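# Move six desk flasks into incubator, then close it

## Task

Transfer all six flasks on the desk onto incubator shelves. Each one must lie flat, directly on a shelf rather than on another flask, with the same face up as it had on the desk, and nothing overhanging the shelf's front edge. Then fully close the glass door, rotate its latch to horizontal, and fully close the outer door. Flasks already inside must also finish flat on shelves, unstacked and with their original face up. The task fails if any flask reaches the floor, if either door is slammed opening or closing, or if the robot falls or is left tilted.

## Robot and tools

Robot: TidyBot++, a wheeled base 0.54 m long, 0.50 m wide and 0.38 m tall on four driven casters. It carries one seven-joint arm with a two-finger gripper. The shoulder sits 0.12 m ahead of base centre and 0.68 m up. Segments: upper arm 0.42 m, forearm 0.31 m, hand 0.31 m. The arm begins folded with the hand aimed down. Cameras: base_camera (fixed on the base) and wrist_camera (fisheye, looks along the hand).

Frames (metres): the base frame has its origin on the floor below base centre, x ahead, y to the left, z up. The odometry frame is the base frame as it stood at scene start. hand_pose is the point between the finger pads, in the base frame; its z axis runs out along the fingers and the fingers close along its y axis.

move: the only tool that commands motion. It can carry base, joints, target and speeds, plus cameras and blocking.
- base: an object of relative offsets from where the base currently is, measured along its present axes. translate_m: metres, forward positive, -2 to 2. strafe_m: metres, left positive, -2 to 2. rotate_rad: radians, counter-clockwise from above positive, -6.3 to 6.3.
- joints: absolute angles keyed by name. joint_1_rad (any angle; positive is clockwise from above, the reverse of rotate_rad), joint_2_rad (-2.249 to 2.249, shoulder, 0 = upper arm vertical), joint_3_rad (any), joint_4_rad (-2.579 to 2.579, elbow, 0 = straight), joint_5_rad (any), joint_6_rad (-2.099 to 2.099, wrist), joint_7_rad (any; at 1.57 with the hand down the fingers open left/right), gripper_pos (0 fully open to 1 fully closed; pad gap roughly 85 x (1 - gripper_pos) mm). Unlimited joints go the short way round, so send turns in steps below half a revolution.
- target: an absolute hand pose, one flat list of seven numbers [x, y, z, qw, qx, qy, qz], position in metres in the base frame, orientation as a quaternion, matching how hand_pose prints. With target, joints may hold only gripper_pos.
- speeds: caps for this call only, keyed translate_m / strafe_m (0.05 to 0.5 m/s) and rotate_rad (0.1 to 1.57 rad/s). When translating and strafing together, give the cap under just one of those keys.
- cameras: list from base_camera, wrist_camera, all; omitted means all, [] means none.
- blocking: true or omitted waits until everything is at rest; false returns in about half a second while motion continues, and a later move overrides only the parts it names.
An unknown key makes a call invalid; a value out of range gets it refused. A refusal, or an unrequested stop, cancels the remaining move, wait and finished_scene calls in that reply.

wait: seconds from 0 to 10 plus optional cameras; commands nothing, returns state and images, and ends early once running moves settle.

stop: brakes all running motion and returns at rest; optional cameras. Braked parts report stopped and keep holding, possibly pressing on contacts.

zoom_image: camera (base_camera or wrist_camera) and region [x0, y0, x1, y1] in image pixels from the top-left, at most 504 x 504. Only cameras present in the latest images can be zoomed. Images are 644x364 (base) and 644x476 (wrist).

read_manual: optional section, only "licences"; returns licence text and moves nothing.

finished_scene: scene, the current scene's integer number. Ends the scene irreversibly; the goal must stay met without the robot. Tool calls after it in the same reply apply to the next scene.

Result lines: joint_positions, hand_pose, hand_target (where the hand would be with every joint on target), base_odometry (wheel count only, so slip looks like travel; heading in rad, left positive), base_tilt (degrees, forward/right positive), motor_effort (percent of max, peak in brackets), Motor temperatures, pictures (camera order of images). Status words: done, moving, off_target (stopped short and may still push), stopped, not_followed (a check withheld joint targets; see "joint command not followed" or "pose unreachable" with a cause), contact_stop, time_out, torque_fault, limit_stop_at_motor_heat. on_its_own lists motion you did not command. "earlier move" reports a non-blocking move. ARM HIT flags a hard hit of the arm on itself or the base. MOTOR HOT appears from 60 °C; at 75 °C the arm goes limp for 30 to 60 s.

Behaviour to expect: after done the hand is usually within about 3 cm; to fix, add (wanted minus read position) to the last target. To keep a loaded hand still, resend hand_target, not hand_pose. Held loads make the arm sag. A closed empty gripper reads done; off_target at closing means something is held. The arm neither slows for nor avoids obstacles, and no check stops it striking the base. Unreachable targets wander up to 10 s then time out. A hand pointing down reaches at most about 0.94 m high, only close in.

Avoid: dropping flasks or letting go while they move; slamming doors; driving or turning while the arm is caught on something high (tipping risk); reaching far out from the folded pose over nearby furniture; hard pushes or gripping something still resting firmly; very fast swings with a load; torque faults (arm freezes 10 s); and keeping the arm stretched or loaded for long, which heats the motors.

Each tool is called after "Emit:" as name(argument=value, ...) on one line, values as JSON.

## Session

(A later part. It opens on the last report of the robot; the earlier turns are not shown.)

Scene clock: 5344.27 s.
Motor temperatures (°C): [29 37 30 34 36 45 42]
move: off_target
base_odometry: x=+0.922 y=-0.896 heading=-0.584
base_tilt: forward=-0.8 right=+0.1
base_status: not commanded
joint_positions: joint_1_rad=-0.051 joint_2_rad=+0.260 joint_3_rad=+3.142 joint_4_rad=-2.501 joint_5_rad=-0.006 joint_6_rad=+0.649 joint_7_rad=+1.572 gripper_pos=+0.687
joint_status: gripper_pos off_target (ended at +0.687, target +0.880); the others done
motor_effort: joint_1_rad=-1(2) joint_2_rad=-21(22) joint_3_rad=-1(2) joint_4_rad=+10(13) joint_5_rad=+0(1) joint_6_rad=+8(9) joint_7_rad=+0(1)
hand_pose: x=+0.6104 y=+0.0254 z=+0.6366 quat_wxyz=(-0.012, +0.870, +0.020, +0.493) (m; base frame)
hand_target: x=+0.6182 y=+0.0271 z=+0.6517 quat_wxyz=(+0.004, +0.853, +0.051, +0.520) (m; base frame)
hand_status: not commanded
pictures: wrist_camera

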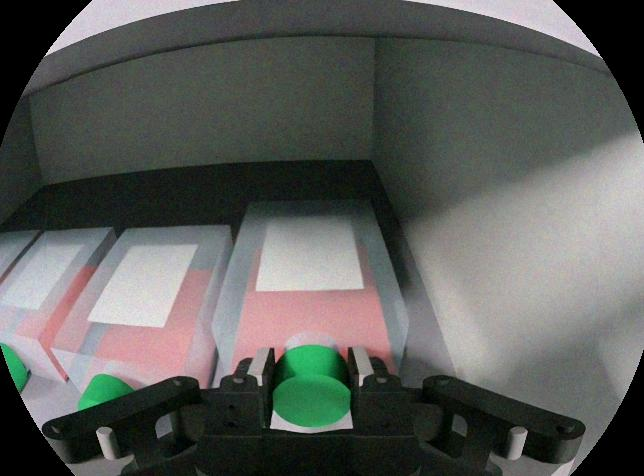

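Emit:
move(joints={"joint_1_rad": -0.05, "joint_2_rad": 0.292, "joint_3_rad": 3.14, "joint_4_rad": -2.528, "joint_5_rad": 0.0, "joint_6_rad": 0.765, "joint_7_rad": 1.64, "gripper_pos": 0.88}, cameras=[])

Emit:
move(joints={"joint_1_rad": -0.05, "joint_2_rad": 0.304, "joint_3_rad": 3.14, "joint_4_rad": -2.536, "joint_5_rad": 0.0, "joint_6_rad": 0.783, "joint_7_rad": 1.64, "gripper_pos": 0.88}, cameras=[])

Emit:
move(joints={"joint_1_rad": -0.05, "joint_2_rad": 0.312, "joint_3_rad": 3.14, "joint_4_rad": -2.542, "joint_5_rad": 0.0, "joint_6_rad": 0.797, "joint_7_rad": 1.64, "gripper_pos": 0.88}, cameras=["wrist_camera"])

Emit:
move(joints={"joint_1_rad": -0.05, "joint_2_rad": 0.322, "joint_3_rad": 3.14, "joint_4_rad": -2.548, "joint_5_rad": 0.0, "joint_6_rad": 0.81, "joint_7_rad": 1.64, "gripper_pos": 0.88}, cameras=[])

Emit:
move(joints={"joint_1_rad": -0.05, "joint_2_rad": 0.312, "joint_3_rad": 3.14, "joint_4_rad": -2.542, "joint_5_rad": 0.0, "joint_6_rad": 0.8, "joint_7_rad": 1.64, "gripper_pos": 0.82}, cameras=["wrist_camera"])

Scene clock: 5364.67 s.
Motor temperatures (°C): [29 37 30 34 36 45 42]
move: off_target
base_odometry: x=+0.922 y=-0.896 heading=-0.584
base_tilt: forward=-0.8 right=+0.1
base_status: not commanded
joint_positions: joint_1_rad=-0.051 joint_2_rad=+0.284 joint_3_rad=+3.142 joint_4_rad=-2.521 joint_5_rad=-0.006 joint_6_rad=+0.694 joint_7_rad=+1.572 gripper_pos=+0.687
joint_status: gripper_pos off_target (ended at +0.687, target +0.880); the others done
motor_effort: joint_1_rad=-1(2) joint_2_rad=-21(22) joint_3_rad=+0(2) joint_4_rad=+11(11) joint_5_rad=+0(1) joint_6_rad=+8(9) joint_7_rad=+0(1)
hand_pose: x=+0.6068 y=+0.0251 z=+0.6287 quat_wxyz=(-0.012, +0.870, +0.020, +0.492) (m; base frame)
hand_target: x=+0.6143 y=+0.0269 z=+0.6416 quat_wxyz=(+0.004, +0.854, +0.052, +0.517) (m; base frame)
hand_status: not commanded
pictures: none
No camera images: "cameras" was empty.

Scene clock: 5365.23 s.
Motor temperatures (°C): [29 37 30 34 36 45 42]
move: off_target
base_odometry: x=+0.922 y=-0.896 heading=-0.584
base_tilt: forward=-0.8 right=+0.1
base_status: not commanded
joint_positions: joint_1_rad=-0.051 joint_2_rad=+0.293 joint_3_rad=+3.142 joint_4_rad=-2.528 joint_5_rad=-0.006 joint_6_rad=+0.711 joint_7_rad=+1.572 gripper_pos=+0.687
joint_status: gripper_pos off_target (ended at +0.687, target +0.880); the others done
motor_effort: joint_1_rad=-2(2) joint_2_rad=-21(22) joint_3_rad=+0(1) joint_4_rad=+10(12) joint_5_rad=+0(1) joint_6_rad=+8(9) joint_7_rad=+0(1)
hand_pose: x=+0.6062 y=+0.0251 z=+0.6265 quat_wxyz=(-0.012, +0.870, +0.020, +0.493) (m; base frame)
hand_target: x=+0.6128 y=+0.0268 z=+0.6377 quat_wxyz=(+0.004, +0.855, +0.052, +0.516) (m; base frame)
hand_status: not commanded
pictures: none
No camera images: "cameras" was empty.

Scene clock: 5365.77 s.
Motor temperatures (°C): [29 37 30 34 36 45 42]
move: off_target
base_odometry: x=+0.922 y=-0.896 heading=-0.584
base_tilt: forward=-0.8 right=+0.1
base_status: not commanded
joint_positions: joint_1_rad=-0.051 joint_2_rad=+0.299 joint_3_rad=+3.142 joint_4_rad=-2.532 joint_5_rad=-0.006 joint_6_rad=+0.726 joint_7_rad=+1.572 gripper_pos=+0.687
joint_status: gripper_pos off_target (ended at +0.687, target +0.880); the others done
motor_effort: joint_1_rad=-1(2) joint_2_rad=-21(21) joint_3_rad=+0(1) joint_4_rad=+9(10) joint_5_rad=+0(1) joint_6_rad=+7(8) joint_7_rad=+0(1)
hand_pose: x=+0.6061 y=+0.0250 z=+0.6258 quat_wxyz=(-0.012, +0.869, +0.020, +0.495) (m; base frame)
hand_target: x=+0.6118 y=+0.0268 z=+0.6354 quat_wxyz=(+0.004, +0.855, +0.052, +0.516) (m; base frame)
hand_status: not commanded
pictures: wrist_camera

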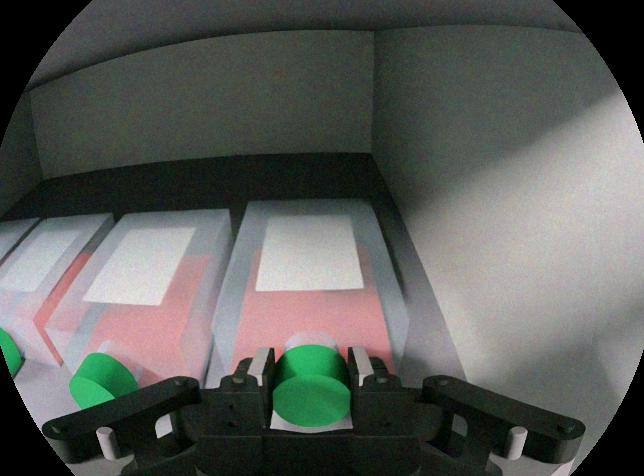

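Scene clock: 5366.30 s.
Motor temperatures (°C): [29 37 30 34 36 45 42]
move: off_target
base_odometry: x=+0.922 y=-0.896 heading=-0.584
base_tilt: forward=-0.8 right=+0.1
base_status: not commanded
joint_positions: joint_1_rad=-0.051 joint_2_rad=+0.307 joint_3_rad=+3.142 joint_4_rad=-2.537 joint_5_rad=-0.006 joint_6_rad=+0.741 joint_7_rad=+1.572 gripper_pos=+0.687
joint_status: gripper_pos off_target (ended at +0.687, target +0.880); the others done
motor_effort: joint_1_rad=-1(2) joint_2_rad=-21(21) joint_3_rad=+0(1) joint_4_rad=+9(10) joint_5_rad=+0(2) joint_6_rad=+7(8) joint_7_rad=+0(1)
hand_pose: x=+0.6061 y=+0.0250 z=+0.6248 quat_wxyz=(-0.012, +0.868, +0.020, +0.497) (m; base frame)
hand_target: x=+0.6105 y=+0.0267 z=+0.6318 quat_wxyz=(+0.004, +0.856, +0.052, +0.515) (m; base frame)
hand_status: not commanded
pictures: none
No camera images: "cameras" was empty.

Scene clock: 5366.77 s.
Motor temperatures (°C): [29 37 30 34 36 45 42]
move: off_target
base_odometry: x=+0.922 y=-0.896 heading=-0.584
base_tilt: forward=-0.8 right=+0.1
base_status: not commanded
joint_positions: joint_1_rad=-0.051 joint_2_rad=+0.307 joint_3_rad=+3.142 joint_4_rad=-2.537 joint_5_rad=-0.006 joint_6_rad=+0.741 joint_7_rad=+1.572 gripper_pos=+0.687
joint_status: gripper_pos off_target (ended at +0.687, target +0.820); the others done
motor_effort: joint_1_rad=-1(2) joint_2_rad=-20(21) joint_3_rad=-1(1) joint_4_rad=+9(10) joint_5_rad=+0(1) joint_6_rad=+7(8) joint_7_rad=+1(1)
hand_pose: x=+0.6061 y=+0.0250 z=+0.6248 quat_wxyz=(-0.012, +0.868, +0.020, +0.497) (m; base frame)
hand_target: x=+0.6122 y=+0.0268 z=+0.6362 quat_wxyz=(+0.004, +0.854, +0.052, +0.517) (m; base frame)
hand_status: not commanded
pictures: wrist_camera

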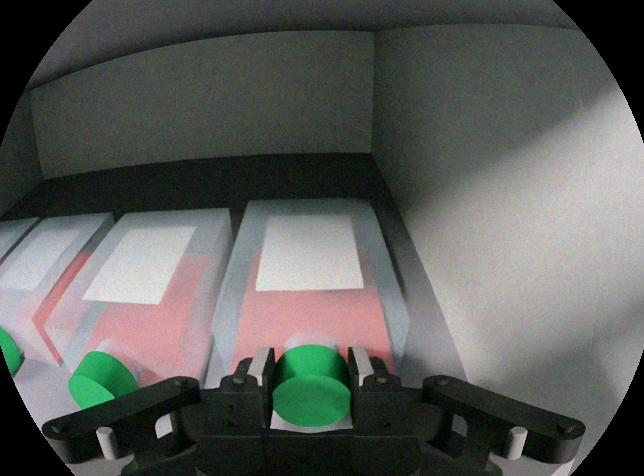

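Contact reached. Release and retreat.

Emit:
move(joints={"gripper_pos": 0.52}, cameras=["wrist_camera"])

Emit:
move(base={"translate_m": -0.12, "strafe_m": -0.006}, speeds={"translate_m": 0.12}, cameras=["wrist_camera"])

Emit:
move(base={"translate_m": -0.2, "strafe_m": -0.01}, speeds={"translate_m": 0.3}, cameras=["wrist_camera"])

Scene clock: 5377.97 s.
Motor temperatures (°C): [29 37 30 34 36 45 42]
move: done
base_odometry: x=+0.922 y=-0.896 heading=-0.584
base_tilt: forward=-0.8 right=+0.1
base_status: not commanded
joint_positions: joint_1_rad=-0.051 joint_2_rad=+0.307 joint_3_rad=+3.142 joint_4_rad=-2.537 joint_5_rad=-0.006 joint_6_rad=+0.741 joint_7_rad=+1.572 gripper_pos=+0.520
joint_status: all done
motor_effort: joint_1_rad=-1(2) joint_2_rad=-21(21) joint_3_rad=-1(1) joint_4_rad=+10(10) joint_5_rad=+0(0) joint_6_rad=+8(8) joint_7_rad=+1(1)
hand_pose: x=+0.6061 y=+0.0250 z=+0.6248 quat_wxyz=(-0.012, +0.868, +0.020, +0.497) (m; base frame)
hand_target: x=+0.6122 y=+0.0268 z=+0.6362 quat_wxyz=(+0.004, +0.854, +0.052, +0.517) (m; base frame)
hand_status: not commanded
pictures: wrist_camera

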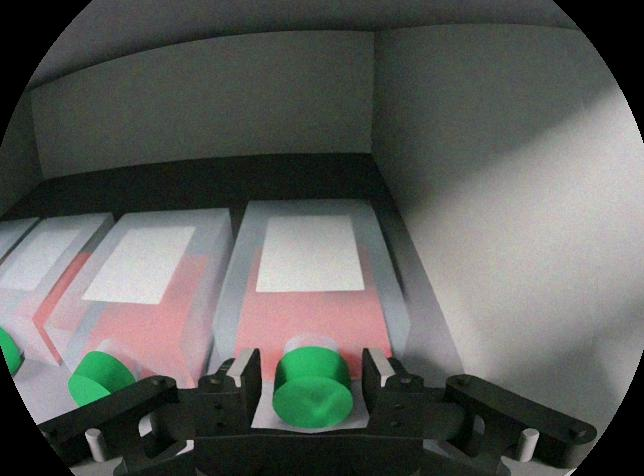

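Scene clock: 5379.53 s.
Motor temperatures (°C): [29 37 30 34 36 45 42]
move: done
base_odometry: x=+0.819 y=-0.835 heading=-0.584
base_tilt: forward=-0.8 right=+0.2
base_status: done
joint_positions: joint_1_rad=-0.051 joint_2_rad=+0.308 joint_3_rad=+3.142 joint_4_rad=-2.539 joint_5_rad=-0.006 joint_6_rad=+0.741 joint_7_rad=+1.572 gripper_pos=+0.520
joint_status: not commanded
motor_effort: joint_1_rad=-2(2) joint_2_rad=-20(22) joint_3_rad=-1(2) joint_4_rad=+9(11) joint_5_rad=+0(1) joint_6_rad=+8(8) joint_7_rad=+0(1)
hand_pose: x=+0.6050 y=+0.0249 z=+0.6234 quat_wxyz=(-0.012, +0.869, +0.020, +0.495) (m; base frame)
hand_target: x=+0.6122 y=+0.0268 z=+0.6362 quat_wxyz=(+0.004, +0.854, +0.052, +0.517) (m; base frame)
hand_status: not commanded
pictures: wrist_camera

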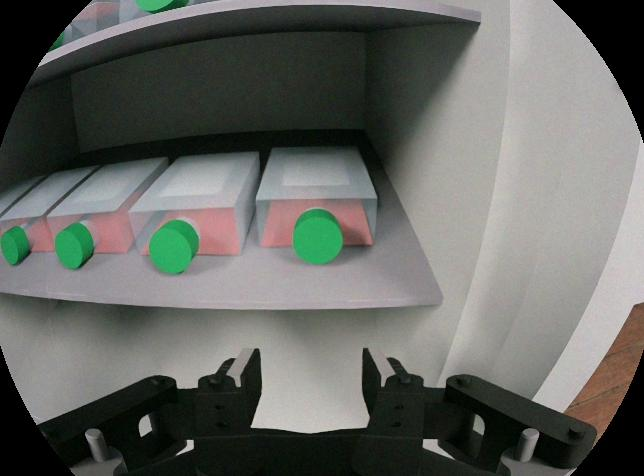

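Scene clock: 5381.10 s.
Motor temperatures (°C): [29 37 30 34 36 45 42]
move: done
base_odometry: x=+0.646 y=-0.733 heading=-0.584
base_tilt: forward=-0.8 right=+0.1
base_status: done
joint_positions: joint_1_rad=-0.051 joint_2_rad=+0.309 joint_3_rad=+3.142 joint_4_rad=-2.540 joint_5_rad=-0.006 joint_6_rad=+0.741 joint_7_rad=+1.572 gripper_pos=+0.520
joint_status: not commanded
motor_effort: joint_1_rad=-1(2) joint_2_rad=-21(23) joint_3_rad=+0(1) joint_4_rad=+9(11) joint_5_rad=+0(1) joint_6_rad=+8(8) joint_7_rad=+1(1)
hand_pose: x=+0.6043 y=+0.0249 z=+0.6225 quat_wxyz=(-0.012, +0.869, +0.020, +0.494) (m; base frame)
hand_target: x=+0.6122 y=+0.0268 z=+0.6362 quat_wxyz=(+0.004, +0.854, +0.052, +0.517) (m; base frame)
hand_status: not commanded
pictures: wrist_camera

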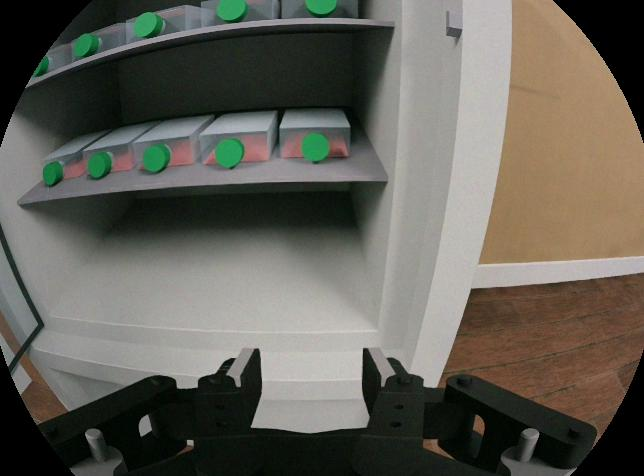

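Emit:
move(base={"translate_m": -0.65, "strafe_m": 0.39}, speeds={"translate_m": 0.3}, joints={"joint_1_rad": -0.05, "joint_2_rad": -0.38, "joint_3_rad": 3.14, "joint_4_rad": -2.5, "joint_5_rad": 0.0, "joint_6_rad": 0.45, "joint_7_rad": 1.64, "gripper_pos": 1.0}, cameras=["base_camera", "wrist_camera"])

Scene clock: 5487.03 s.
Motor temperatures (°C): [29 37 30 33 36 45 42]
move: done
base_odometry: x=+0.319 y=-0.049 heading=-0.584
base_tilt: forward=-0.8 right=+0.1
base_status: done
joint_positions: joint_1_rad=-0.051 joint_2_rad=-0.371 joint_3_rad=+3.142 joint_4_rad=-2.519 joint_5_rad=-0.006 joint_6_rad=+0.521 joint_7_rad=+1.572 gripper_pos=+0.999
joint_status: all done
motor_effort: joint_1_rad=-2(3) joint_2_rad=-6(23) joint_3_rad=+0(3) joint_4_rad=+18(20) joint_5_rad=+0(1) joint_6_rad=+9(9) joint_7_rad=+0(2)
hand_pose: x=+0.5402 y=+0.0220 z=+0.8851 quat_wxyz=(-0.018, +0.726, +0.016, +0.687) (m; base frame)
hand_target: x=+0.5402 y=+0.0232 z=+0.8776 quat_wxyz=(+0.006, +0.740, +0.045, +0.671) (m; base frame)
hand_status: not commanded
pictures: base_camera, wrist_camera

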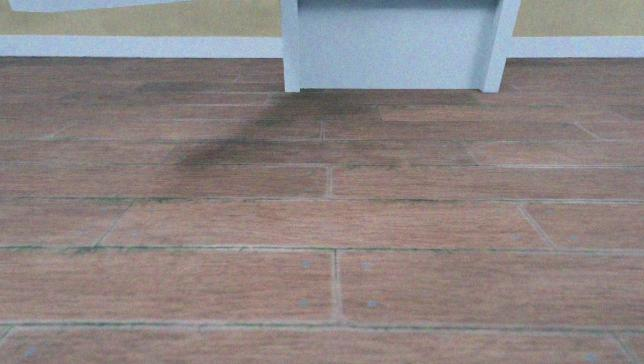

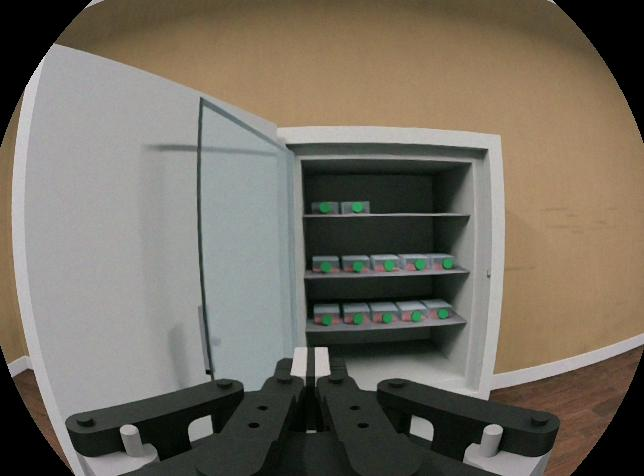

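Emit:
zoom_image(camera="wrist_camera", region=[120, 80, 320, 400])

Scaled by 1.575.

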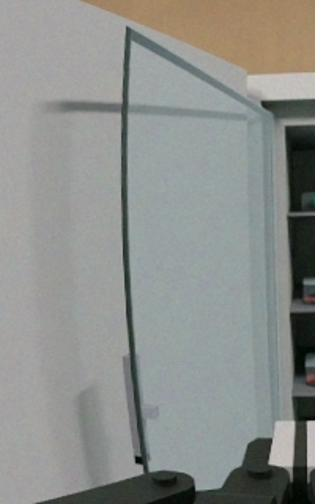

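Emit:
zoom_image(camera="wrist_camera", region=[180, 80, 320, 200])

Emit:
zoom_image(camera="wrist_camera", region=[180, 280, 320, 400])

Scaled by 3.600.

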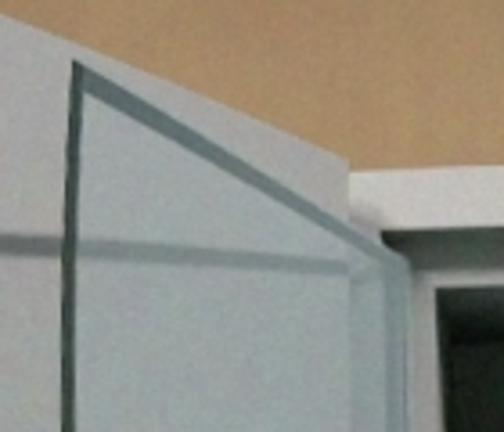

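Scaled by 3.600.

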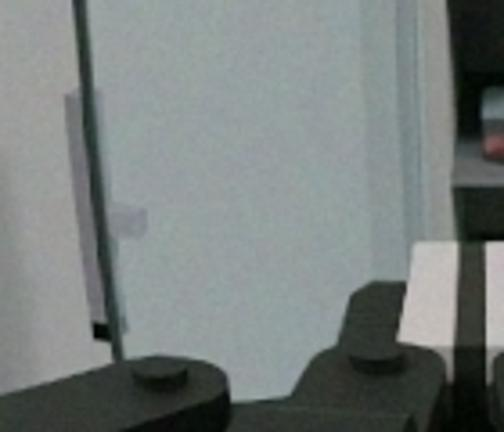

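Emit:
move(base={"translate_m": 0.06, "strafe_m": 0.42, "rotate_rad": -0.203}, speeds={"translate_m": 0.25, "rotate_rad": 0.4}, cameras=["base_camera", "wrist_camera"])

Scene clock: 5601.53 s.
Motor temperatures (°C): [29 36 30 34 36 45 42]
move: done
base_odometry: x=+0.601 y=+0.269 heading=-0.788
base_tilt: forward=-0.8 right=+0.1
base_status: done
joint_positions: joint_1_rad=-0.051 joint_2_rad=-0.371 joint_3_rad=+3.142 joint_4_rad=-2.518 joint_5_rad=-0.006 joint_6_rad=+0.520 joint_7_rad=+1.572 gripper_pos=+0.999
joint_status: not commanded
motor_effort: joint_1_rad=-1(3) joint_2_rad=-6(6) joint_3_rad=+0(2) joint_4_rad=+19(20) joint_5_rad=+0(1) joint_6_rad=+9(9) joint_7_rad=+0(1)
hand_pose: x=+0.5403 y=+0.0220 z=+0.8851 quat_wxyz=(-0.018, +0.727, +0.016, +0.687) (m; base frame)
hand_target: x=+0.5402 y=+0.0232 z=+0.8776 quat_wxyz=(+0.006, +0.740, +0.045, +0.671) (m; base frame)
hand_status: not commanded
pictures: base_camera, wrist_camera

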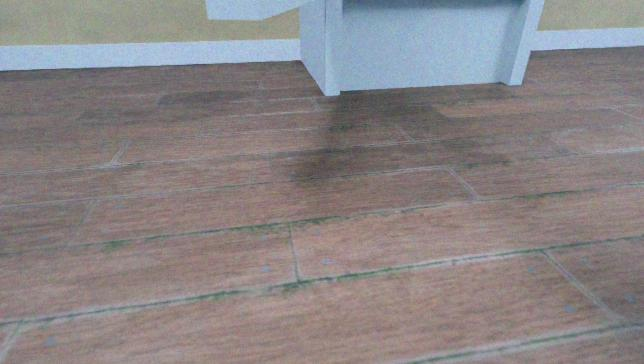

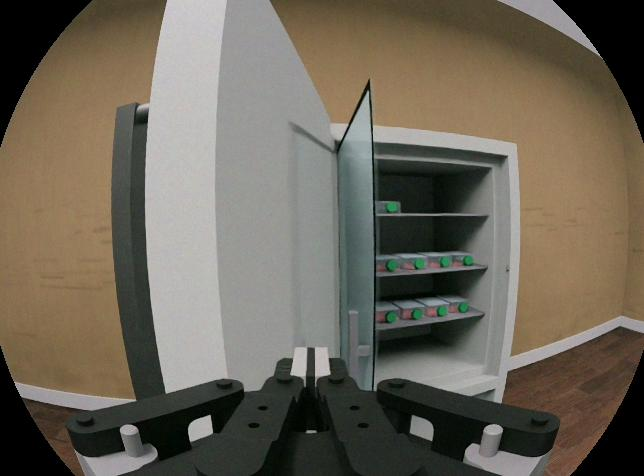

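Emit:
move(base={"translate_m": 0.2, "strafe_m": -0.031}, speeds={"translate_m": 0.15}, cameras=["base_camera", "wrist_camera"])

Scene clock: 5714.33 s.
Motor temperatures (°C): [29 36 30 34 36 45 42]
move: done
base_odometry: x=+0.720 y=+0.105 heading=-0.788
base_tilt: forward=-0.8 right=+0.2
base_status: done
joint_positions: joint_1_rad=-0.051 joint_2_rad=-0.375 joint_3_rad=+3.142 joint_4_rad=-2.516 joint_5_rad=-0.006 joint_6_rad=+0.519 joint_7_rad=+1.572 gripper_pos=+0.999
joint_status: not commanded
motor_effort: joint_1_rad=-1(2) joint_2_rad=-6(8) joint_3_rad=+0(1) joint_4_rad=+19(20) joint_5_rad=+0(1) joint_6_rad=+9(10) joint_7_rad=+0(1)
hand_pose: x=+0.5400 y=+0.0220 z=+0.8879 quat_wxyz=(-0.018, +0.725, +0.016, +0.689) (m; base frame)
hand_target: x=+0.5402 y=+0.0232 z=+0.8776 quat_wxyz=(+0.006, +0.740, +0.045, +0.671) (m; base frame)
hand_status: not commanded
pictures: base_camera, wrist_camera

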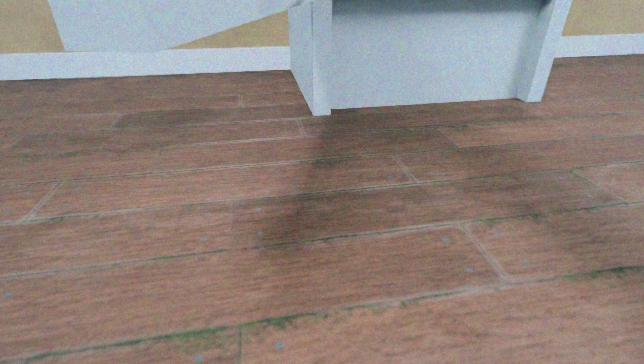

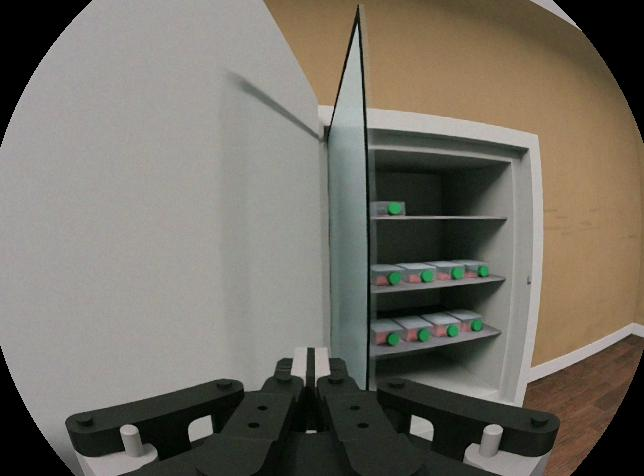

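Emit:
move(base={"translate_m": 0.06, "strafe_m": 0.003}, speeds={"translate_m": 0.1}, cameras=["wrist_camera"])

Emit:
move(joints={"joint_1_rad": -0.05, "joint_2_rad": -0.141, "joint_3_rad": 3.14, "joint_4_rad": -2.345, "joint_5_rad": 0.0, "joint_6_rad": 0.665, "joint_7_rad": 1.64, "gripper_pos": 1.0}, cameras=["base_camera", "wrist_camera"])

Scene clock: 5792.73 s.
Motor temperatures (°C): [29 36 30 35 36 45 42]
move: done
base_odometry: x=+0.764 y=+0.064 heading=-0.788
base_tilt: forward=-0.8 right=+0.1
base_status: done
joint_positions: joint_1_rad=-0.051 joint_2_rad=-0.376 joint_3_rad=+3.142 joint_4_rad=-2.514 joint_5_rad=-0.006 joint_6_rad=+0.519 joint_7_rad=+1.572 gripper_pos=+0.999
joint_status: not commanded
motor_effort: joint_1_rad=-1(2) joint_2_rad=-5(8) joint_3_rad=+0(2) joint_4_rad=+19(20) joint_5_rad=+0(1) joint_6_rad=+9(9) joint_7_rad=+1(1)
hand_pose: x=+0.5399 y=+0.0220 z=+0.8893 quat_wxyz=(-0.018, +0.724, +0.016, +0.690) (m; base frame)
hand_target: x=+0.5402 y=+0.0232 z=+0.8776 quat_wxyz=(+0.006, +0.740, +0.045, +0.671) (m; base frame)
hand_status: not commanded
pictures: wrist_camera

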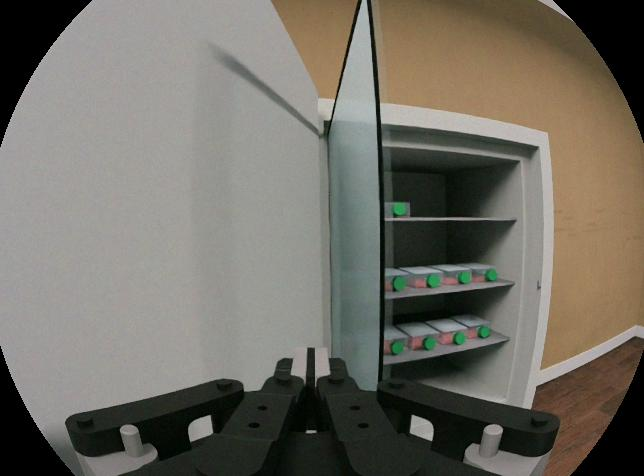

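Scene clock: 5794.00 s.
Motor temperatures (°C): [29 36 30 35 36 45 42]
move: done
base_odometry: x=+0.764 y=+0.064 heading=-0.788
base_tilt: forward=-0.8 right=+0.1
base_status: not commanded
joint_positions: joint_1_rad=-0.051 joint_2_rad=-0.151 joint_3_rad=+3.142 joint_4_rad=-2.363 joint_5_rad=-0.006 joint_6_rad=+0.596 joint_7_rad=+1.572 gripper_pos=+0.999
joint_status: all done
motor_effort: joint_1_rad=-1(3) joint_2_rad=-13(14) joint_3_rad=+0(1) joint_4_rad=+18(21) joint_5_rad=+0(1) joint_6_rad=+9(10) joint_7_rad=+1(2)
hand_pose: x=+0.6178 y=+0.0258 z=+0.8956 quat_wxyz=(-0.018, +0.723, +0.016, +0.691) (m; base frame)
hand_target: x=+0.6237 y=+0.0275 z=+0.9223 quat_wxyz=(+0.006, +0.694, +0.042, +0.718) (m; base frame)
hand_status: not commanded
pictures: base_camera, wrist_camera

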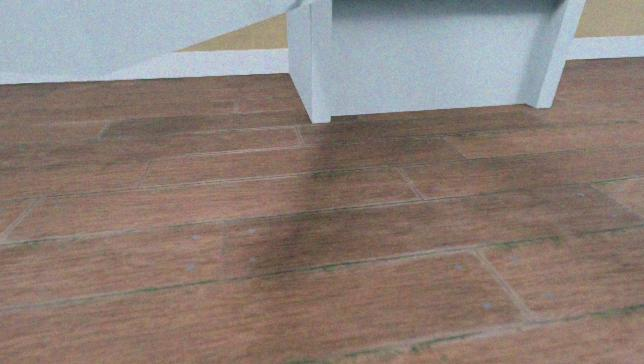

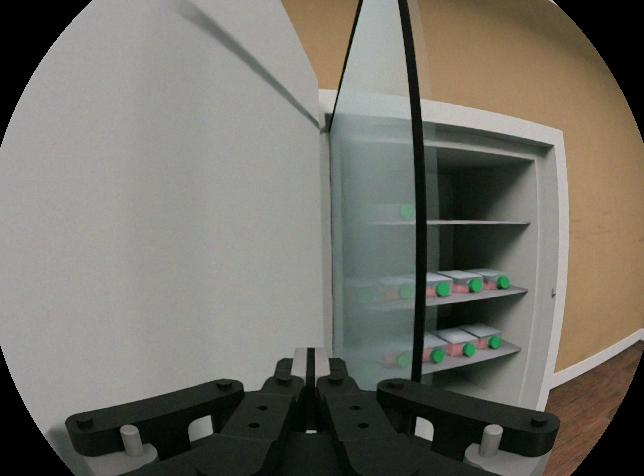

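Emit:
move(base={"translate_m": 0.014, "strafe_m": -0.022}, speeds={"translate_m": 0.06}, cameras=["wrist_camera"])

Emit:
move(base={"translate_m": 0.007, "strafe_m": -0.045}, speeds={"translate_m": 0.06}, cameras=["wrist_camera"])

Scene clock: 5866.83 s.
Motor temperatures (°C): [29 36 30 35 36 45 42]
move: done
base_odometry: x=+0.759 y=+0.039 heading=-0.788
base_tilt: forward=-0.8 right=+0.2
base_status: done
joint_positions: joint_1_rad=-0.051 joint_2_rad=-0.151 joint_3_rad=+3.142 joint_4_rad=-2.363 joint_5_rad=-0.006 joint_6_rad=+0.596 joint_7_rad=+1.572 gripper_pos=+0.999
joint_status: not commanded
motor_effort: joint_1_rad=-1(2) joint_2_rad=-13(14) joint_3_rad=+0(2) joint_4_rad=+18(19) joint_5_rad=+0(1) joint_6_rad=+9(9) joint_7_rad=+1(1)
hand_pose: x=+0.6179 y=+0.0258 z=+0.8957 quat_wxyz=(-0.018, +0.723, +0.016, +0.691) (m; base frame)
hand_target: x=+0.6237 y=+0.0275 z=+0.9223 quat_wxyz=(+0.006, +0.694, +0.042, +0.718) (m; base frame)
hand_status: not commanded
pictures: wrist_camera

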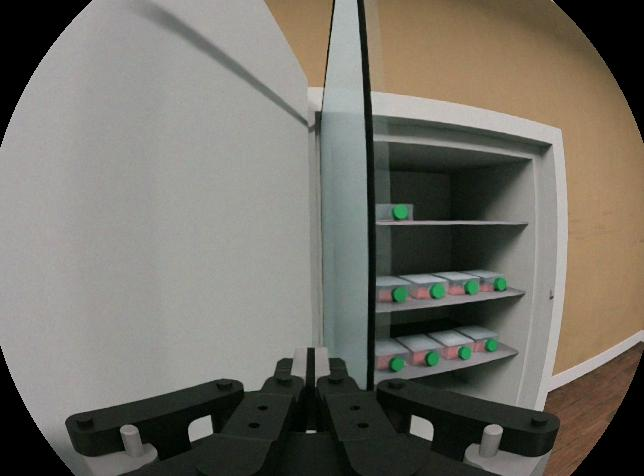

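Scene clock: 5868.07 s.
Motor temperatures (°C): [29 36 30 35 36 45 42]
move: done
base_odometry: x=+0.732 y=+0.002 heading=-0.787
base_tilt: forward=-0.8 right=+0.2
base_status: done
joint_positions: joint_1_rad=-0.051 joint_2_rad=-0.151 joint_3_rad=+3.142 joint_4_rad=-2.361 joint_5_rad=-0.006 joint_6_rad=+0.596 joint_7_rad=+1.573 gripper_pos=+0.999
joint_status: not commanded
motor_effort: joint_1_rad=-1(3) joint_2_rad=-13(14) joint_3_rad=+0(3) joint_4_rad=+18(21) joint_5_rad=+0(2) joint_6_rad=+8(10) joint_7_rad=+0(1)
hand_pose: x=+0.6184 y=+0.0259 z=+0.8968 quat_wxyz=(-0.018, +0.722, +0.016, +0.691) (m; base frame)
hand_target: x=+0.6237 y=+0.0275 z=+0.9223 quat_wxyz=(+0.006, +0.694, +0.042, +0.718) (m; base frame)
hand_status: not commanded
pictures: wrist_camera

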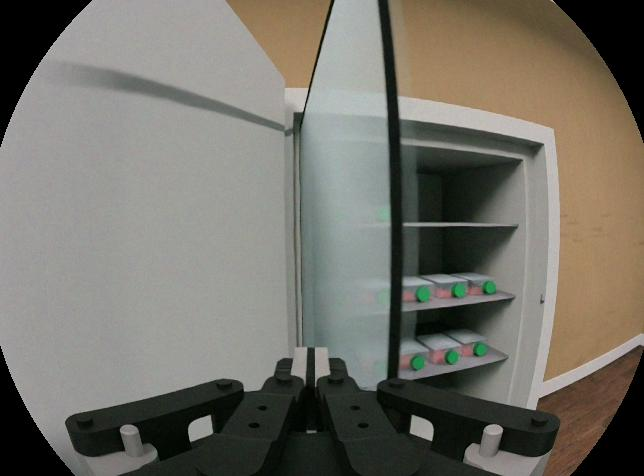

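Emit:
move(base={"translate_m": 0.008, "strafe_m": -0.048}, speeds={"translate_m": 0.08}, cameras=[])

Emit:
move(base={"translate_m": 0.03, "strafe_m": -0.0855}, speeds={"translate_m": 0.08}, cameras=["wrist_camera"])

Scene clock: 5877.57 s.
Motor temperatures (°C): [29 36 30 35 36 45 42]
move: done
base_odometry: x=+0.704 y=-0.038 heading=-0.787
base_tilt: forward=-0.8 right=+0.2
base_status: done
joint_positions: joint_1_rad=-0.052 joint_2_rad=-0.151 joint_3_rad=+3.141 joint_4_rad=-2.360 joint_5_rad=-0.006 joint_6_rad=+0.596 joint_7_rad=+1.573 gripper_pos=+0.999
joint_status: not commanded
motor_effort: joint_1_rad=-1(3) joint_2_rad=-13(14) joint_3_rad=+0(4) joint_4_rad=+18(21) joint_5_rad=+0(2) joint_6_rad=+9(9) joint_7_rad=+1(2)
hand_pose: x=+0.6186 y=+0.0261 z=+0.8974 quat_wxyz=(-0.018, +0.722, +0.016, +0.692) (m; base frame)
hand_target: x=+0.6237 y=+0.0275 z=+0.9223 quat_wxyz=(+0.006, +0.694, +0.042, +0.718) (m; base frame)
hand_status: not commanded
pictures: none
No camera images: "cameras" was empty.

Scene clock: 5879.23 s.
Motor temperatures (°C): [29 36 30 35 36 45 42]
move: done
base_odometry: x=+0.664 y=-0.120 heading=-0.787
base_tilt: forward=-0.8 right=+0.2
base_status: done
joint_positions: joint_1_rad=-0.052 joint_2_rad=-0.151 joint_3_rad=+3.141 joint_4_rad=-2.359 joint_5_rad=-0.006 joint_6_rad=+0.596 joint_7_rad=+1.573 gripper_pos=+0.999
joint_status: not commanded
motor_effort: joint_1_rad=-1(3) joint_2_rad=-13(15) joint_3_rad=+0(3) joint_4_rad=+19(21) joint_5_rad=+0(2) joint_6_rad=+9(9) joint_7_rad=+0(1)
hand_pose: x=+0.6188 y=+0.0266 z=+0.8979 quat_wxyz=(-0.018, +0.721, +0.017, +0.692) (m; base frame)
hand_target: x=+0.6237 y=+0.0275 z=+0.9223 quat_wxyz=(+0.006, +0.694, +0.042, +0.718) (m; base frame)
hand_status: not commanded
pictures: wrist_camera

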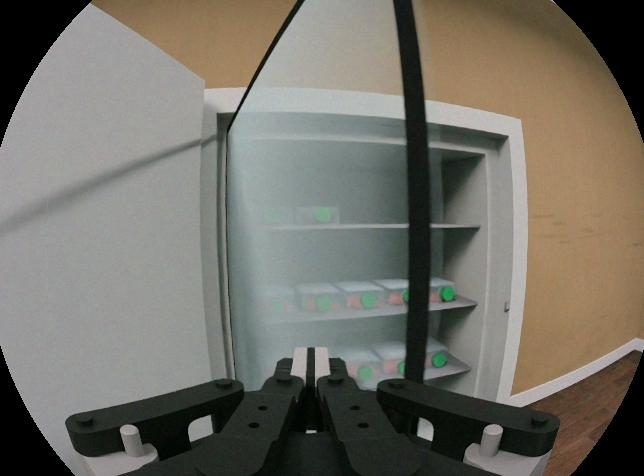

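Emit:
zoom_image(camera="wrist_camera", region=[290, 320, 570, 470])

Scaled by 1.800.

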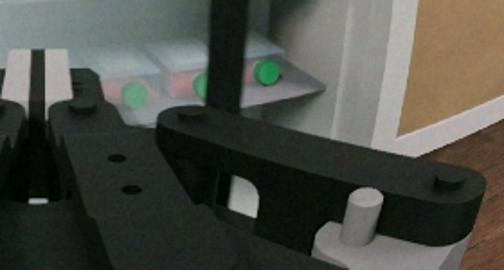

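Emit:
move(base={"translate_m": 0.0443, "strafe_m": -0.079}, speeds={"translate_m": 0.08}, cameras=["wrist_camera"])

Emit:
move(base={"translate_m": 0.0573, "strafe_m": -0.0703}, speeds={"translate_m": 0.08}, cameras=["wrist_camera"])

Scene clock: 5930.17 s.
Motor temperatures (°C): [29 36 30 35 36 45 42]
move: done
base_odometry: x=+0.639 y=-0.207 heading=-0.788
base_tilt: forward=-0.8 right=+0.1
base_status: done
joint_positions: joint_1_rad=-0.052 joint_2_rad=-0.150 joint_3_rad=+3.141 joint_4_rad=-2.359 joint_5_rad=-0.006 joint_6_rad=+0.597 joint_7_rad=+1.573 gripper_pos=+0.999
joint_status: not commanded
motor_effort: joint_1_rad=-1(2) joint_2_rad=-13(14) joint_3_rad=+0(3) joint_4_rad=+19(19) joint_5_rad=+0(1) joint_6_rad=+9(10) joint_7_rad=+0(1)
hand_pose: x=+0.6189 y=+0.0268 z=+0.8978 quat_wxyz=(-0.018, +0.721, +0.017, +0.692) (m; base frame)
hand_target: x=+0.6237 y=+0.0275 z=+0.9223 quat_wxyz=(+0.006, +0.694, +0.042, +0.718) (m; base frame)
hand_status: not commanded
pictures: wrist_camera

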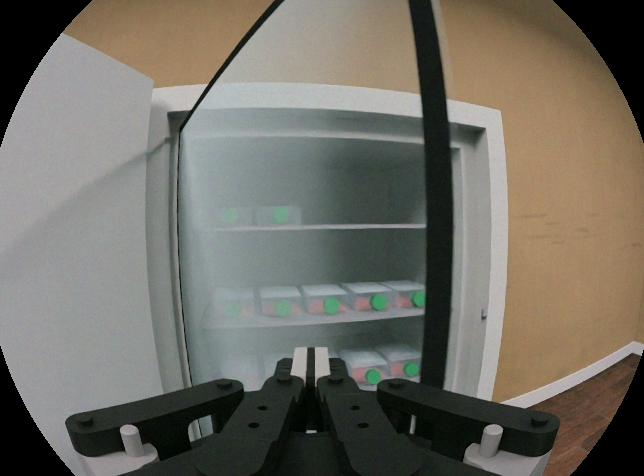

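Scene clock: 5931.83 s.
Motor temperatures (°C): [29 36 30 35 36 45 42]
move: done
base_odometry: x=+0.630 y=-0.297 heading=-0.788
base_tilt: forward=-0.8 right=+0.1
base_status: done
joint_positions: joint_1_rad=-0.053 joint_2_rad=-0.150 joint_3_rad=+3.140 joint_4_rad=-2.359 joint_5_rad=-0.006 joint_6_rad=+0.597 joint_7_rad=+1.573 gripper_pos=+0.999
joint_status: not commanded
motor_effort: joint_1_rad=-1(2) joint_2_rad=-13(14) joint_3_rad=+0(3) joint_4_rad=+18(20) joint_5_rad=+0(1) joint_6_rad=+9(9) joint_7_rad=+0(1)
hand_pose: x=+0.6190 y=+0.0275 z=+0.8976 quat_wxyz=(-0.019, +0.721, +0.017, +0.692) (m; base frame)
hand_target: x=+0.6237 y=+0.0275 z=+0.9223 quat_wxyz=(+0.006, +0.694, +0.042, +0.718) (m; base frame)
hand_status: not commanded
pictures: wrist_camera

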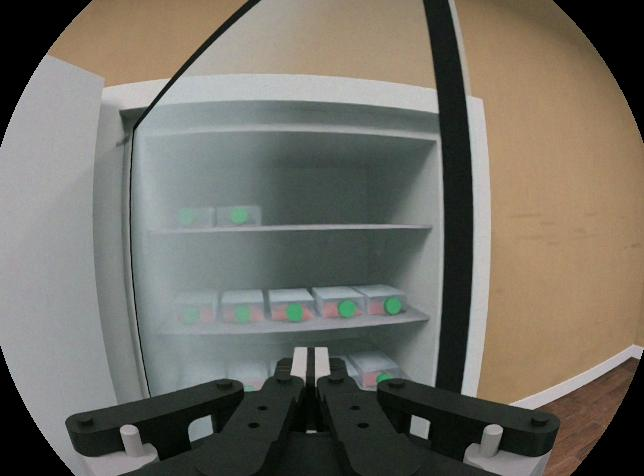

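Emit:
move(base={"translate_m": 0.0686, "strafe_m": -0.0591}, speeds={"translate_m": 0.08}, cameras=["wrist_camera"])

Emit:
move(base={"translate_m": 0.0779, "strafe_m": -0.0464}, speeds={"translate_m": 0.08}, cameras=["base_camera", "wrist_camera"])

Scene clock: 5941.07 s.
Motor temperatures (°C): [29 36 30 35 36 45 42]
move: done
base_odometry: x=+0.636 y=-0.388 heading=-0.788
base_tilt: forward=-0.8 right=+0.2
base_status: done
joint_positions: joint_1_rad=-0.053 joint_2_rad=-0.149 joint_3_rad=+3.140 joint_4_rad=-2.359 joint_5_rad=-0.006 joint_6_rad=+0.597 joint_7_rad=+1.573 gripper_pos=+0.999
joint_status: not commanded
motor_effort: joint_1_rad=-1(3) joint_2_rad=-13(15) joint_3_rad=+0(3) joint_4_rad=+18(21) joint_5_rad=+0(2) joint_6_rad=+9(9) joint_7_rad=+0(1)
hand_pose: x=+0.6192 y=+0.0280 z=+0.8972 quat_wxyz=(-0.019, +0.722, +0.018, +0.692) (m; base frame)
hand_target: x=+0.6237 y=+0.0275 z=+0.9223 quat_wxyz=(+0.006, +0.694, +0.042, +0.718) (m; base frame)
hand_status: not commanded
pictures: wrist_camera

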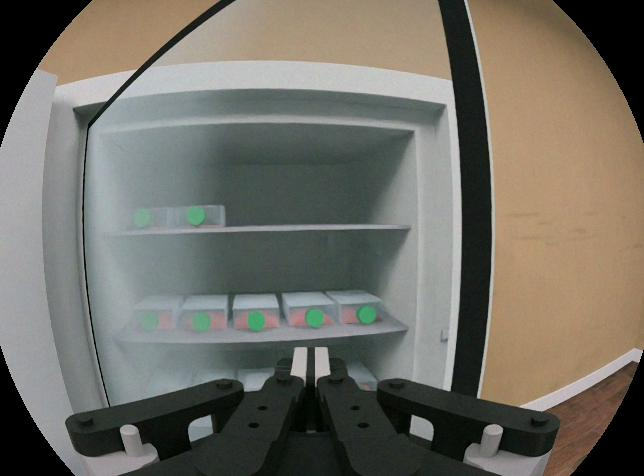

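Scene clock: 5942.77 s.
Motor temperatures (°C): [29 36 30 35 36 45 42]
move: done
base_odometry: x=+0.658 y=-0.476 heading=-0.789
base_tilt: forward=-0.8 right=+0.1
base_status: done
joint_positions: joint_1_rad=-0.053 joint_2_rad=-0.147 joint_3_rad=+3.139 joint_4_rad=-2.359 joint_5_rad=-0.006 joint_6_rad=+0.597 joint_7_rad=+1.573 gripper_pos=+0.999
joint_status: not commanded
motor_effort: joint_1_rad=-1(2) joint_2_rad=-13(15) joint_3_rad=+0(3) joint_4_rad=+18(21) joint_5_rad=+0(1) joint_6_rad=+9(9) joint_7_rad=+0(1)
hand_pose: x=+0.6195 y=+0.0283 z=+0.8966 quat_wxyz=(-0.019, +0.722, +0.018, +0.691) (m; base frame)
hand_target: x=+0.6237 y=+0.0275 z=+0.9223 quat_wxyz=(+0.006, +0.694, +0.042, +0.718) (m; base frame)
hand_status: not commanded
pictures: base_camera, wrist_camera

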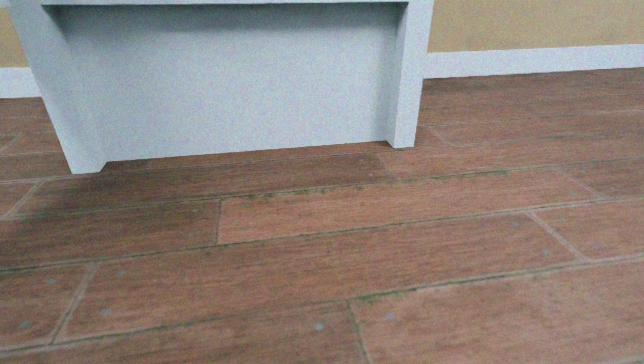

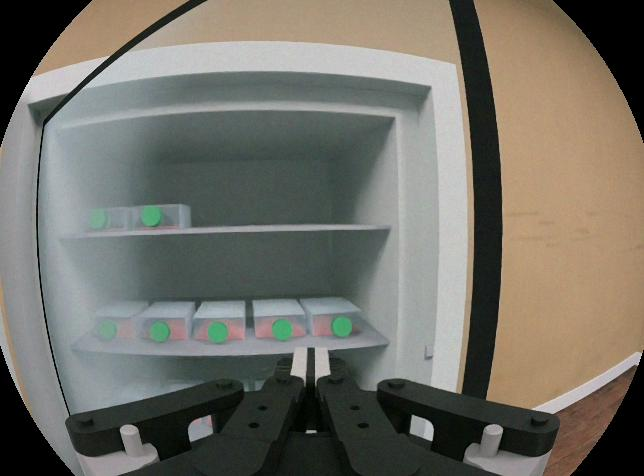

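Emit:
move(base={"translate_m": 0.0847, "strafe_m": -0.0321}, speeds={"translate_m": 0.08}, cameras=["wrist_camera"])

Emit:
move(base={"translate_m": 0.0892, "strafe_m": -0.017}, speeds={"translate_m": 0.08}, cameras=["wrist_camera"])

Scene clock: 5956.40 s.
Motor temperatures (°C): [29 36 30 35 36 46 42]
move: done
base_odometry: x=+0.695 y=-0.559 heading=-0.789
base_tilt: forward=-0.8 right=+0.1
base_status: done
joint_positions: joint_1_rad=-0.053 joint_2_rad=-0.146 joint_3_rad=+3.139 joint_4_rad=-2.359 joint_5_rad=-0.006 joint_6_rad=+0.598 joint_7_rad=+1.573 gripper_pos=+0.999
joint_status: not commanded
motor_effort: joint_1_rad=-2(2) joint_2_rad=-13(16) joint_3_rad=+0(1) joint_4_rad=+19(22) joint_5_rad=+0(1) joint_6_rad=+9(10) joint_7_rad=+0(1)
hand_pose: x=+0.6198 y=+0.0283 z=+0.8961 quat_wxyz=(-0.019, +0.722, +0.018, +0.691) (m; base frame)
hand_target: x=+0.6237 y=+0.0275 z=+0.9223 quat_wxyz=(+0.006, +0.694, +0.042, +0.718) (m; base frame)
hand_status: not commanded
pictures: wrist_camera

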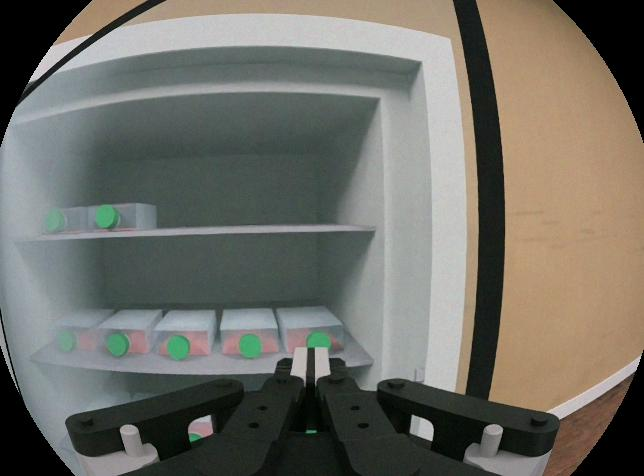

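Scene clock: 5958.07 s.
Motor temperatures (°C): [29 36 30 35 36 46 42]
move: done
base_odometry: x=+0.745 y=-0.635 heading=-0.789
base_tilt: forward=-0.8 right=+0.1
base_status: done
joint_positions: joint_1_rad=-0.053 joint_2_rad=-0.144 joint_3_rad=+3.139 joint_4_rad=-2.358 joint_5_rad=-0.006 joint_6_rad=+0.598 joint_7_rad=+1.573 gripper_pos=+0.999
joint_status: not commanded
motor_effort: joint_1_rad=-1(2) joint_2_rad=-13(16) joint_3_rad=+0(2) joint_4_rad=+18(22) joint_5_rad=+0(1) joint_6_rad=+9(9) joint_7_rad=+0(1)
hand_pose: x=+0.6203 y=+0.0284 z=+0.8959 quat_wxyz=(-0.019, +0.723, +0.018, +0.691) (m; base frame)
hand_target: x=+0.6237 y=+0.0275 z=+0.9223 quat_wxyz=(+0.006, +0.694, +0.042, +0.718) (m; base frame)
hand_status: not commanded
pictures: wrist_camera

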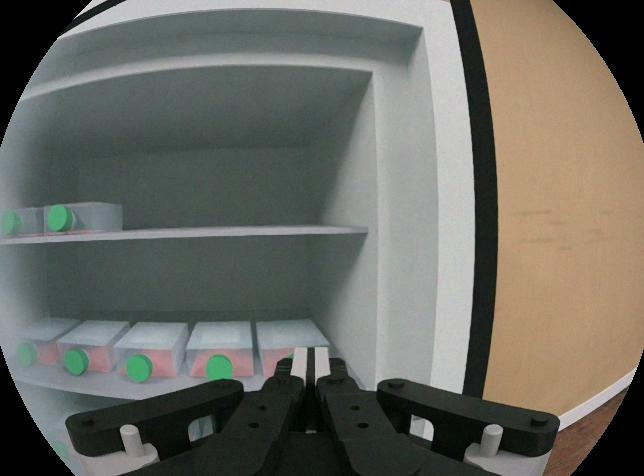

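Emit:
move(base={"translate_m": 0.0905, "strafe_m": -0.0013}, speeds={"translate_m": 0.07}, cameras=["wrist_camera"])

Emit:
move(base={"translate_m": 0.045, "strafe_m": 0.007}, speeds={"translate_m": 0.05}, cameras=["wrist_camera"])

Scene clock: 5967.63 s.
Motor temperatures (°C): [29 36 30 35 36 46 42]
move: done
base_odometry: x=+0.808 y=-0.700 heading=-0.790
base_tilt: forward=-0.8 right=+0.1
base_status: done
joint_positions: joint_1_rad=-0.053 joint_2_rad=-0.143 joint_3_rad=+3.139 joint_4_rad=-2.357 joint_5_rad=-0.006 joint_6_rad=+0.599 joint_7_rad=+1.573 gripper_pos=+0.999
joint_status: not commanded
motor_effort: joint_1_rad=-1(2) joint_2_rad=-13(16) joint_3_rad=+0(1) joint_4_rad=+18(20) joint_5_rad=+0(1) joint_6_rad=+9(10) joint_7_rad=+1(1)
hand_pose: x=+0.6207 y=+0.0284 z=+0.8956 quat_wxyz=(-0.019, +0.723, +0.018, +0.691) (m; base frame)
hand_target: x=+0.6237 y=+0.0275 z=+0.9223 quat_wxyz=(+0.006, +0.694, +0.042, +0.718) (m; base frame)
hand_status: not commanded
pictures: wrist_camera

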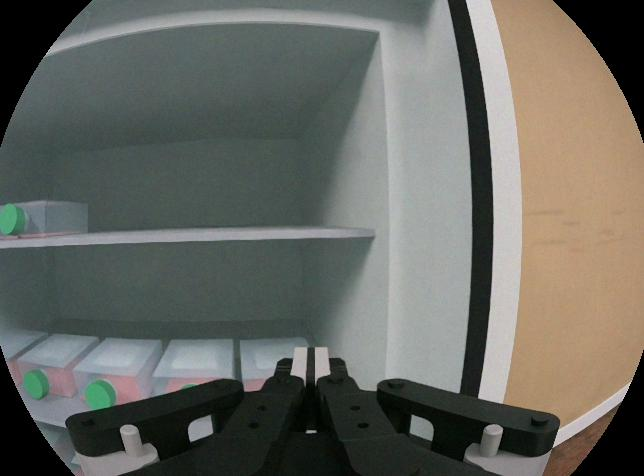

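Scene clock: 5969.03 s.
Motor temperatures (°C): [29 36 30 35 36 46 42]
move: done
base_odometry: x=+0.845 y=-0.727 heading=-0.790
base_tilt: forward=-0.8 right=+0.1
base_status: done
joint_positions: joint_1_rad=-0.053 joint_2_rad=-0.143 joint_3_rad=+3.139 joint_4_rad=-2.357 joint_5_rad=-0.006 joint_6_rad=+0.599 joint_7_rad=+1.573 gripper_pos=+0.999
joint_status: not commanded
motor_effort: joint_1_rad=-1(2) joint_2_rad=-13(16) joint_3_rad=+0(1) joint_4_rad=+18(20) joint_5_rad=+0(1) joint_6_rad=+9(9) joint_7_rad=+1(2)
hand_pose: x=+0.6208 y=+0.0284 z=+0.8955 quat_wxyz=(-0.019, +0.723, +0.018, +0.691) (m; base frame)
hand_target: x=+0.6237 y=+0.0275 z=+0.9223 quat_wxyz=(+0.006, +0.694, +0.042, +0.718) (m; base frame)
hand_status: not commanded
pictures: wrist_camera

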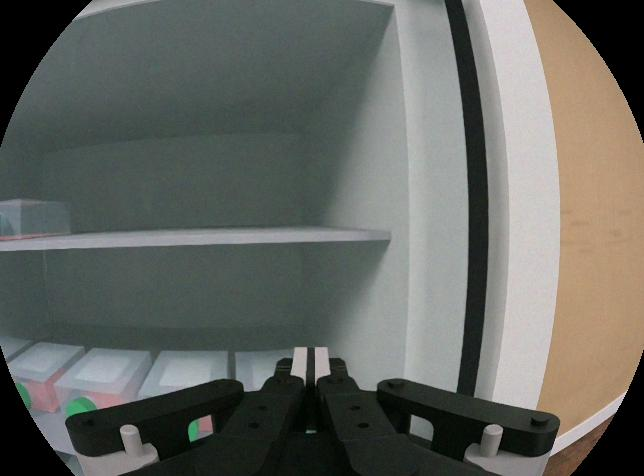

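Emit:
move(base={"translate_m": 0.03, "strafe_m": 0.006}, speeds={"translate_m": 0.05}, cameras=["wrist_camera"])

Emit:
move(base={"translate_m": 0.015, "strafe_m": 0.004}, speeds={"translate_m": 0.05}, cameras=["wrist_camera"])

Scene clock: 5982.60 s.
Motor temperatures (°C): [29 36 30 34 36 46 42]
move: done
base_odometry: x=+0.870 y=-0.745 heading=-0.790
base_tilt: forward=-0.8 right=+0.1
base_status: done
joint_positions: joint_1_rad=-0.053 joint_2_rad=-0.142 joint_3_rad=+3.139 joint_4_rad=-2.357 joint_5_rad=-0.006 joint_6_rad=+0.599 joint_7_rad=+1.573 gripper_pos=+0.999
joint_status: not commanded
motor_effort: joint_1_rad=-1(3) joint_2_rad=-14(15) joint_3_rad=+0(1) joint_4_rad=+18(21) joint_5_rad=+0(0) joint_6_rad=+9(9) joint_7_rad=+1(1)
hand_pose: x=+0.6209 y=+0.0284 z=+0.8954 quat_wxyz=(-0.019, +0.723, +0.018, +0.691) (m; base frame)
hand_target: x=+0.6237 y=+0.0275 z=+0.9223 quat_wxyz=(+0.006, +0.694, +0.042, +0.718) (m; base frame)
hand_status: not commanded
pictures: wrist_camera

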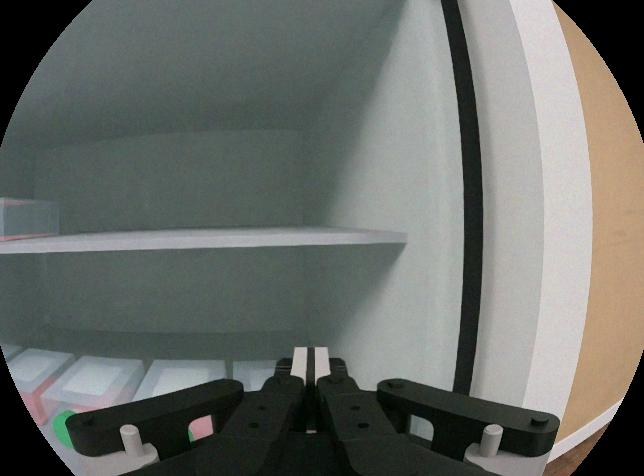

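Scene clock: 5983.40 s.
Motor temperatures (°C): [29 36 30 34 36 46 42]
move: done
base_odometry: x=+0.884 y=-0.753 heading=-0.791
base_tilt: forward=-0.8 right=+0.1
base_status: done
joint_positions: joint_1_rad=-0.053 joint_2_rad=-0.142 joint_3_rad=+3.139 joint_4_rad=-2.357 joint_5_rad=-0.006 joint_6_rad=+0.599 joint_7_rad=+1.573 gripper_pos=+0.999
joint_status: not commanded
motor_effort: joint_1_rad=-1(2) joint_2_rad=-13(16) joint_3_rad=+0(2) joint_4_rad=+18(21) joint_5_rad=+0(1) joint_6_rad=+9(9) joint_7_rad=+0(1)
hand_pose: x=+0.6210 y=+0.0284 z=+0.8954 quat_wxyz=(-0.019, +0.723, +0.018, +0.691) (m; base frame)
hand_target: x=+0.6237 y=+0.0275 z=+0.9223 quat_wxyz=(+0.006, +0.694, +0.042, +0.718) (m; base frame)
hand_status: not commanded
pictures: wrist_camera

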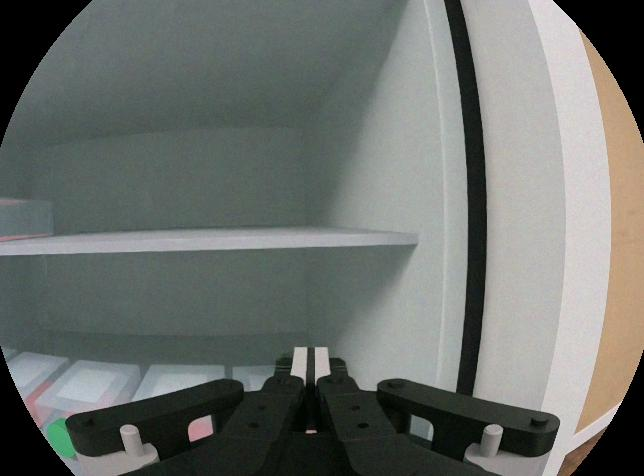

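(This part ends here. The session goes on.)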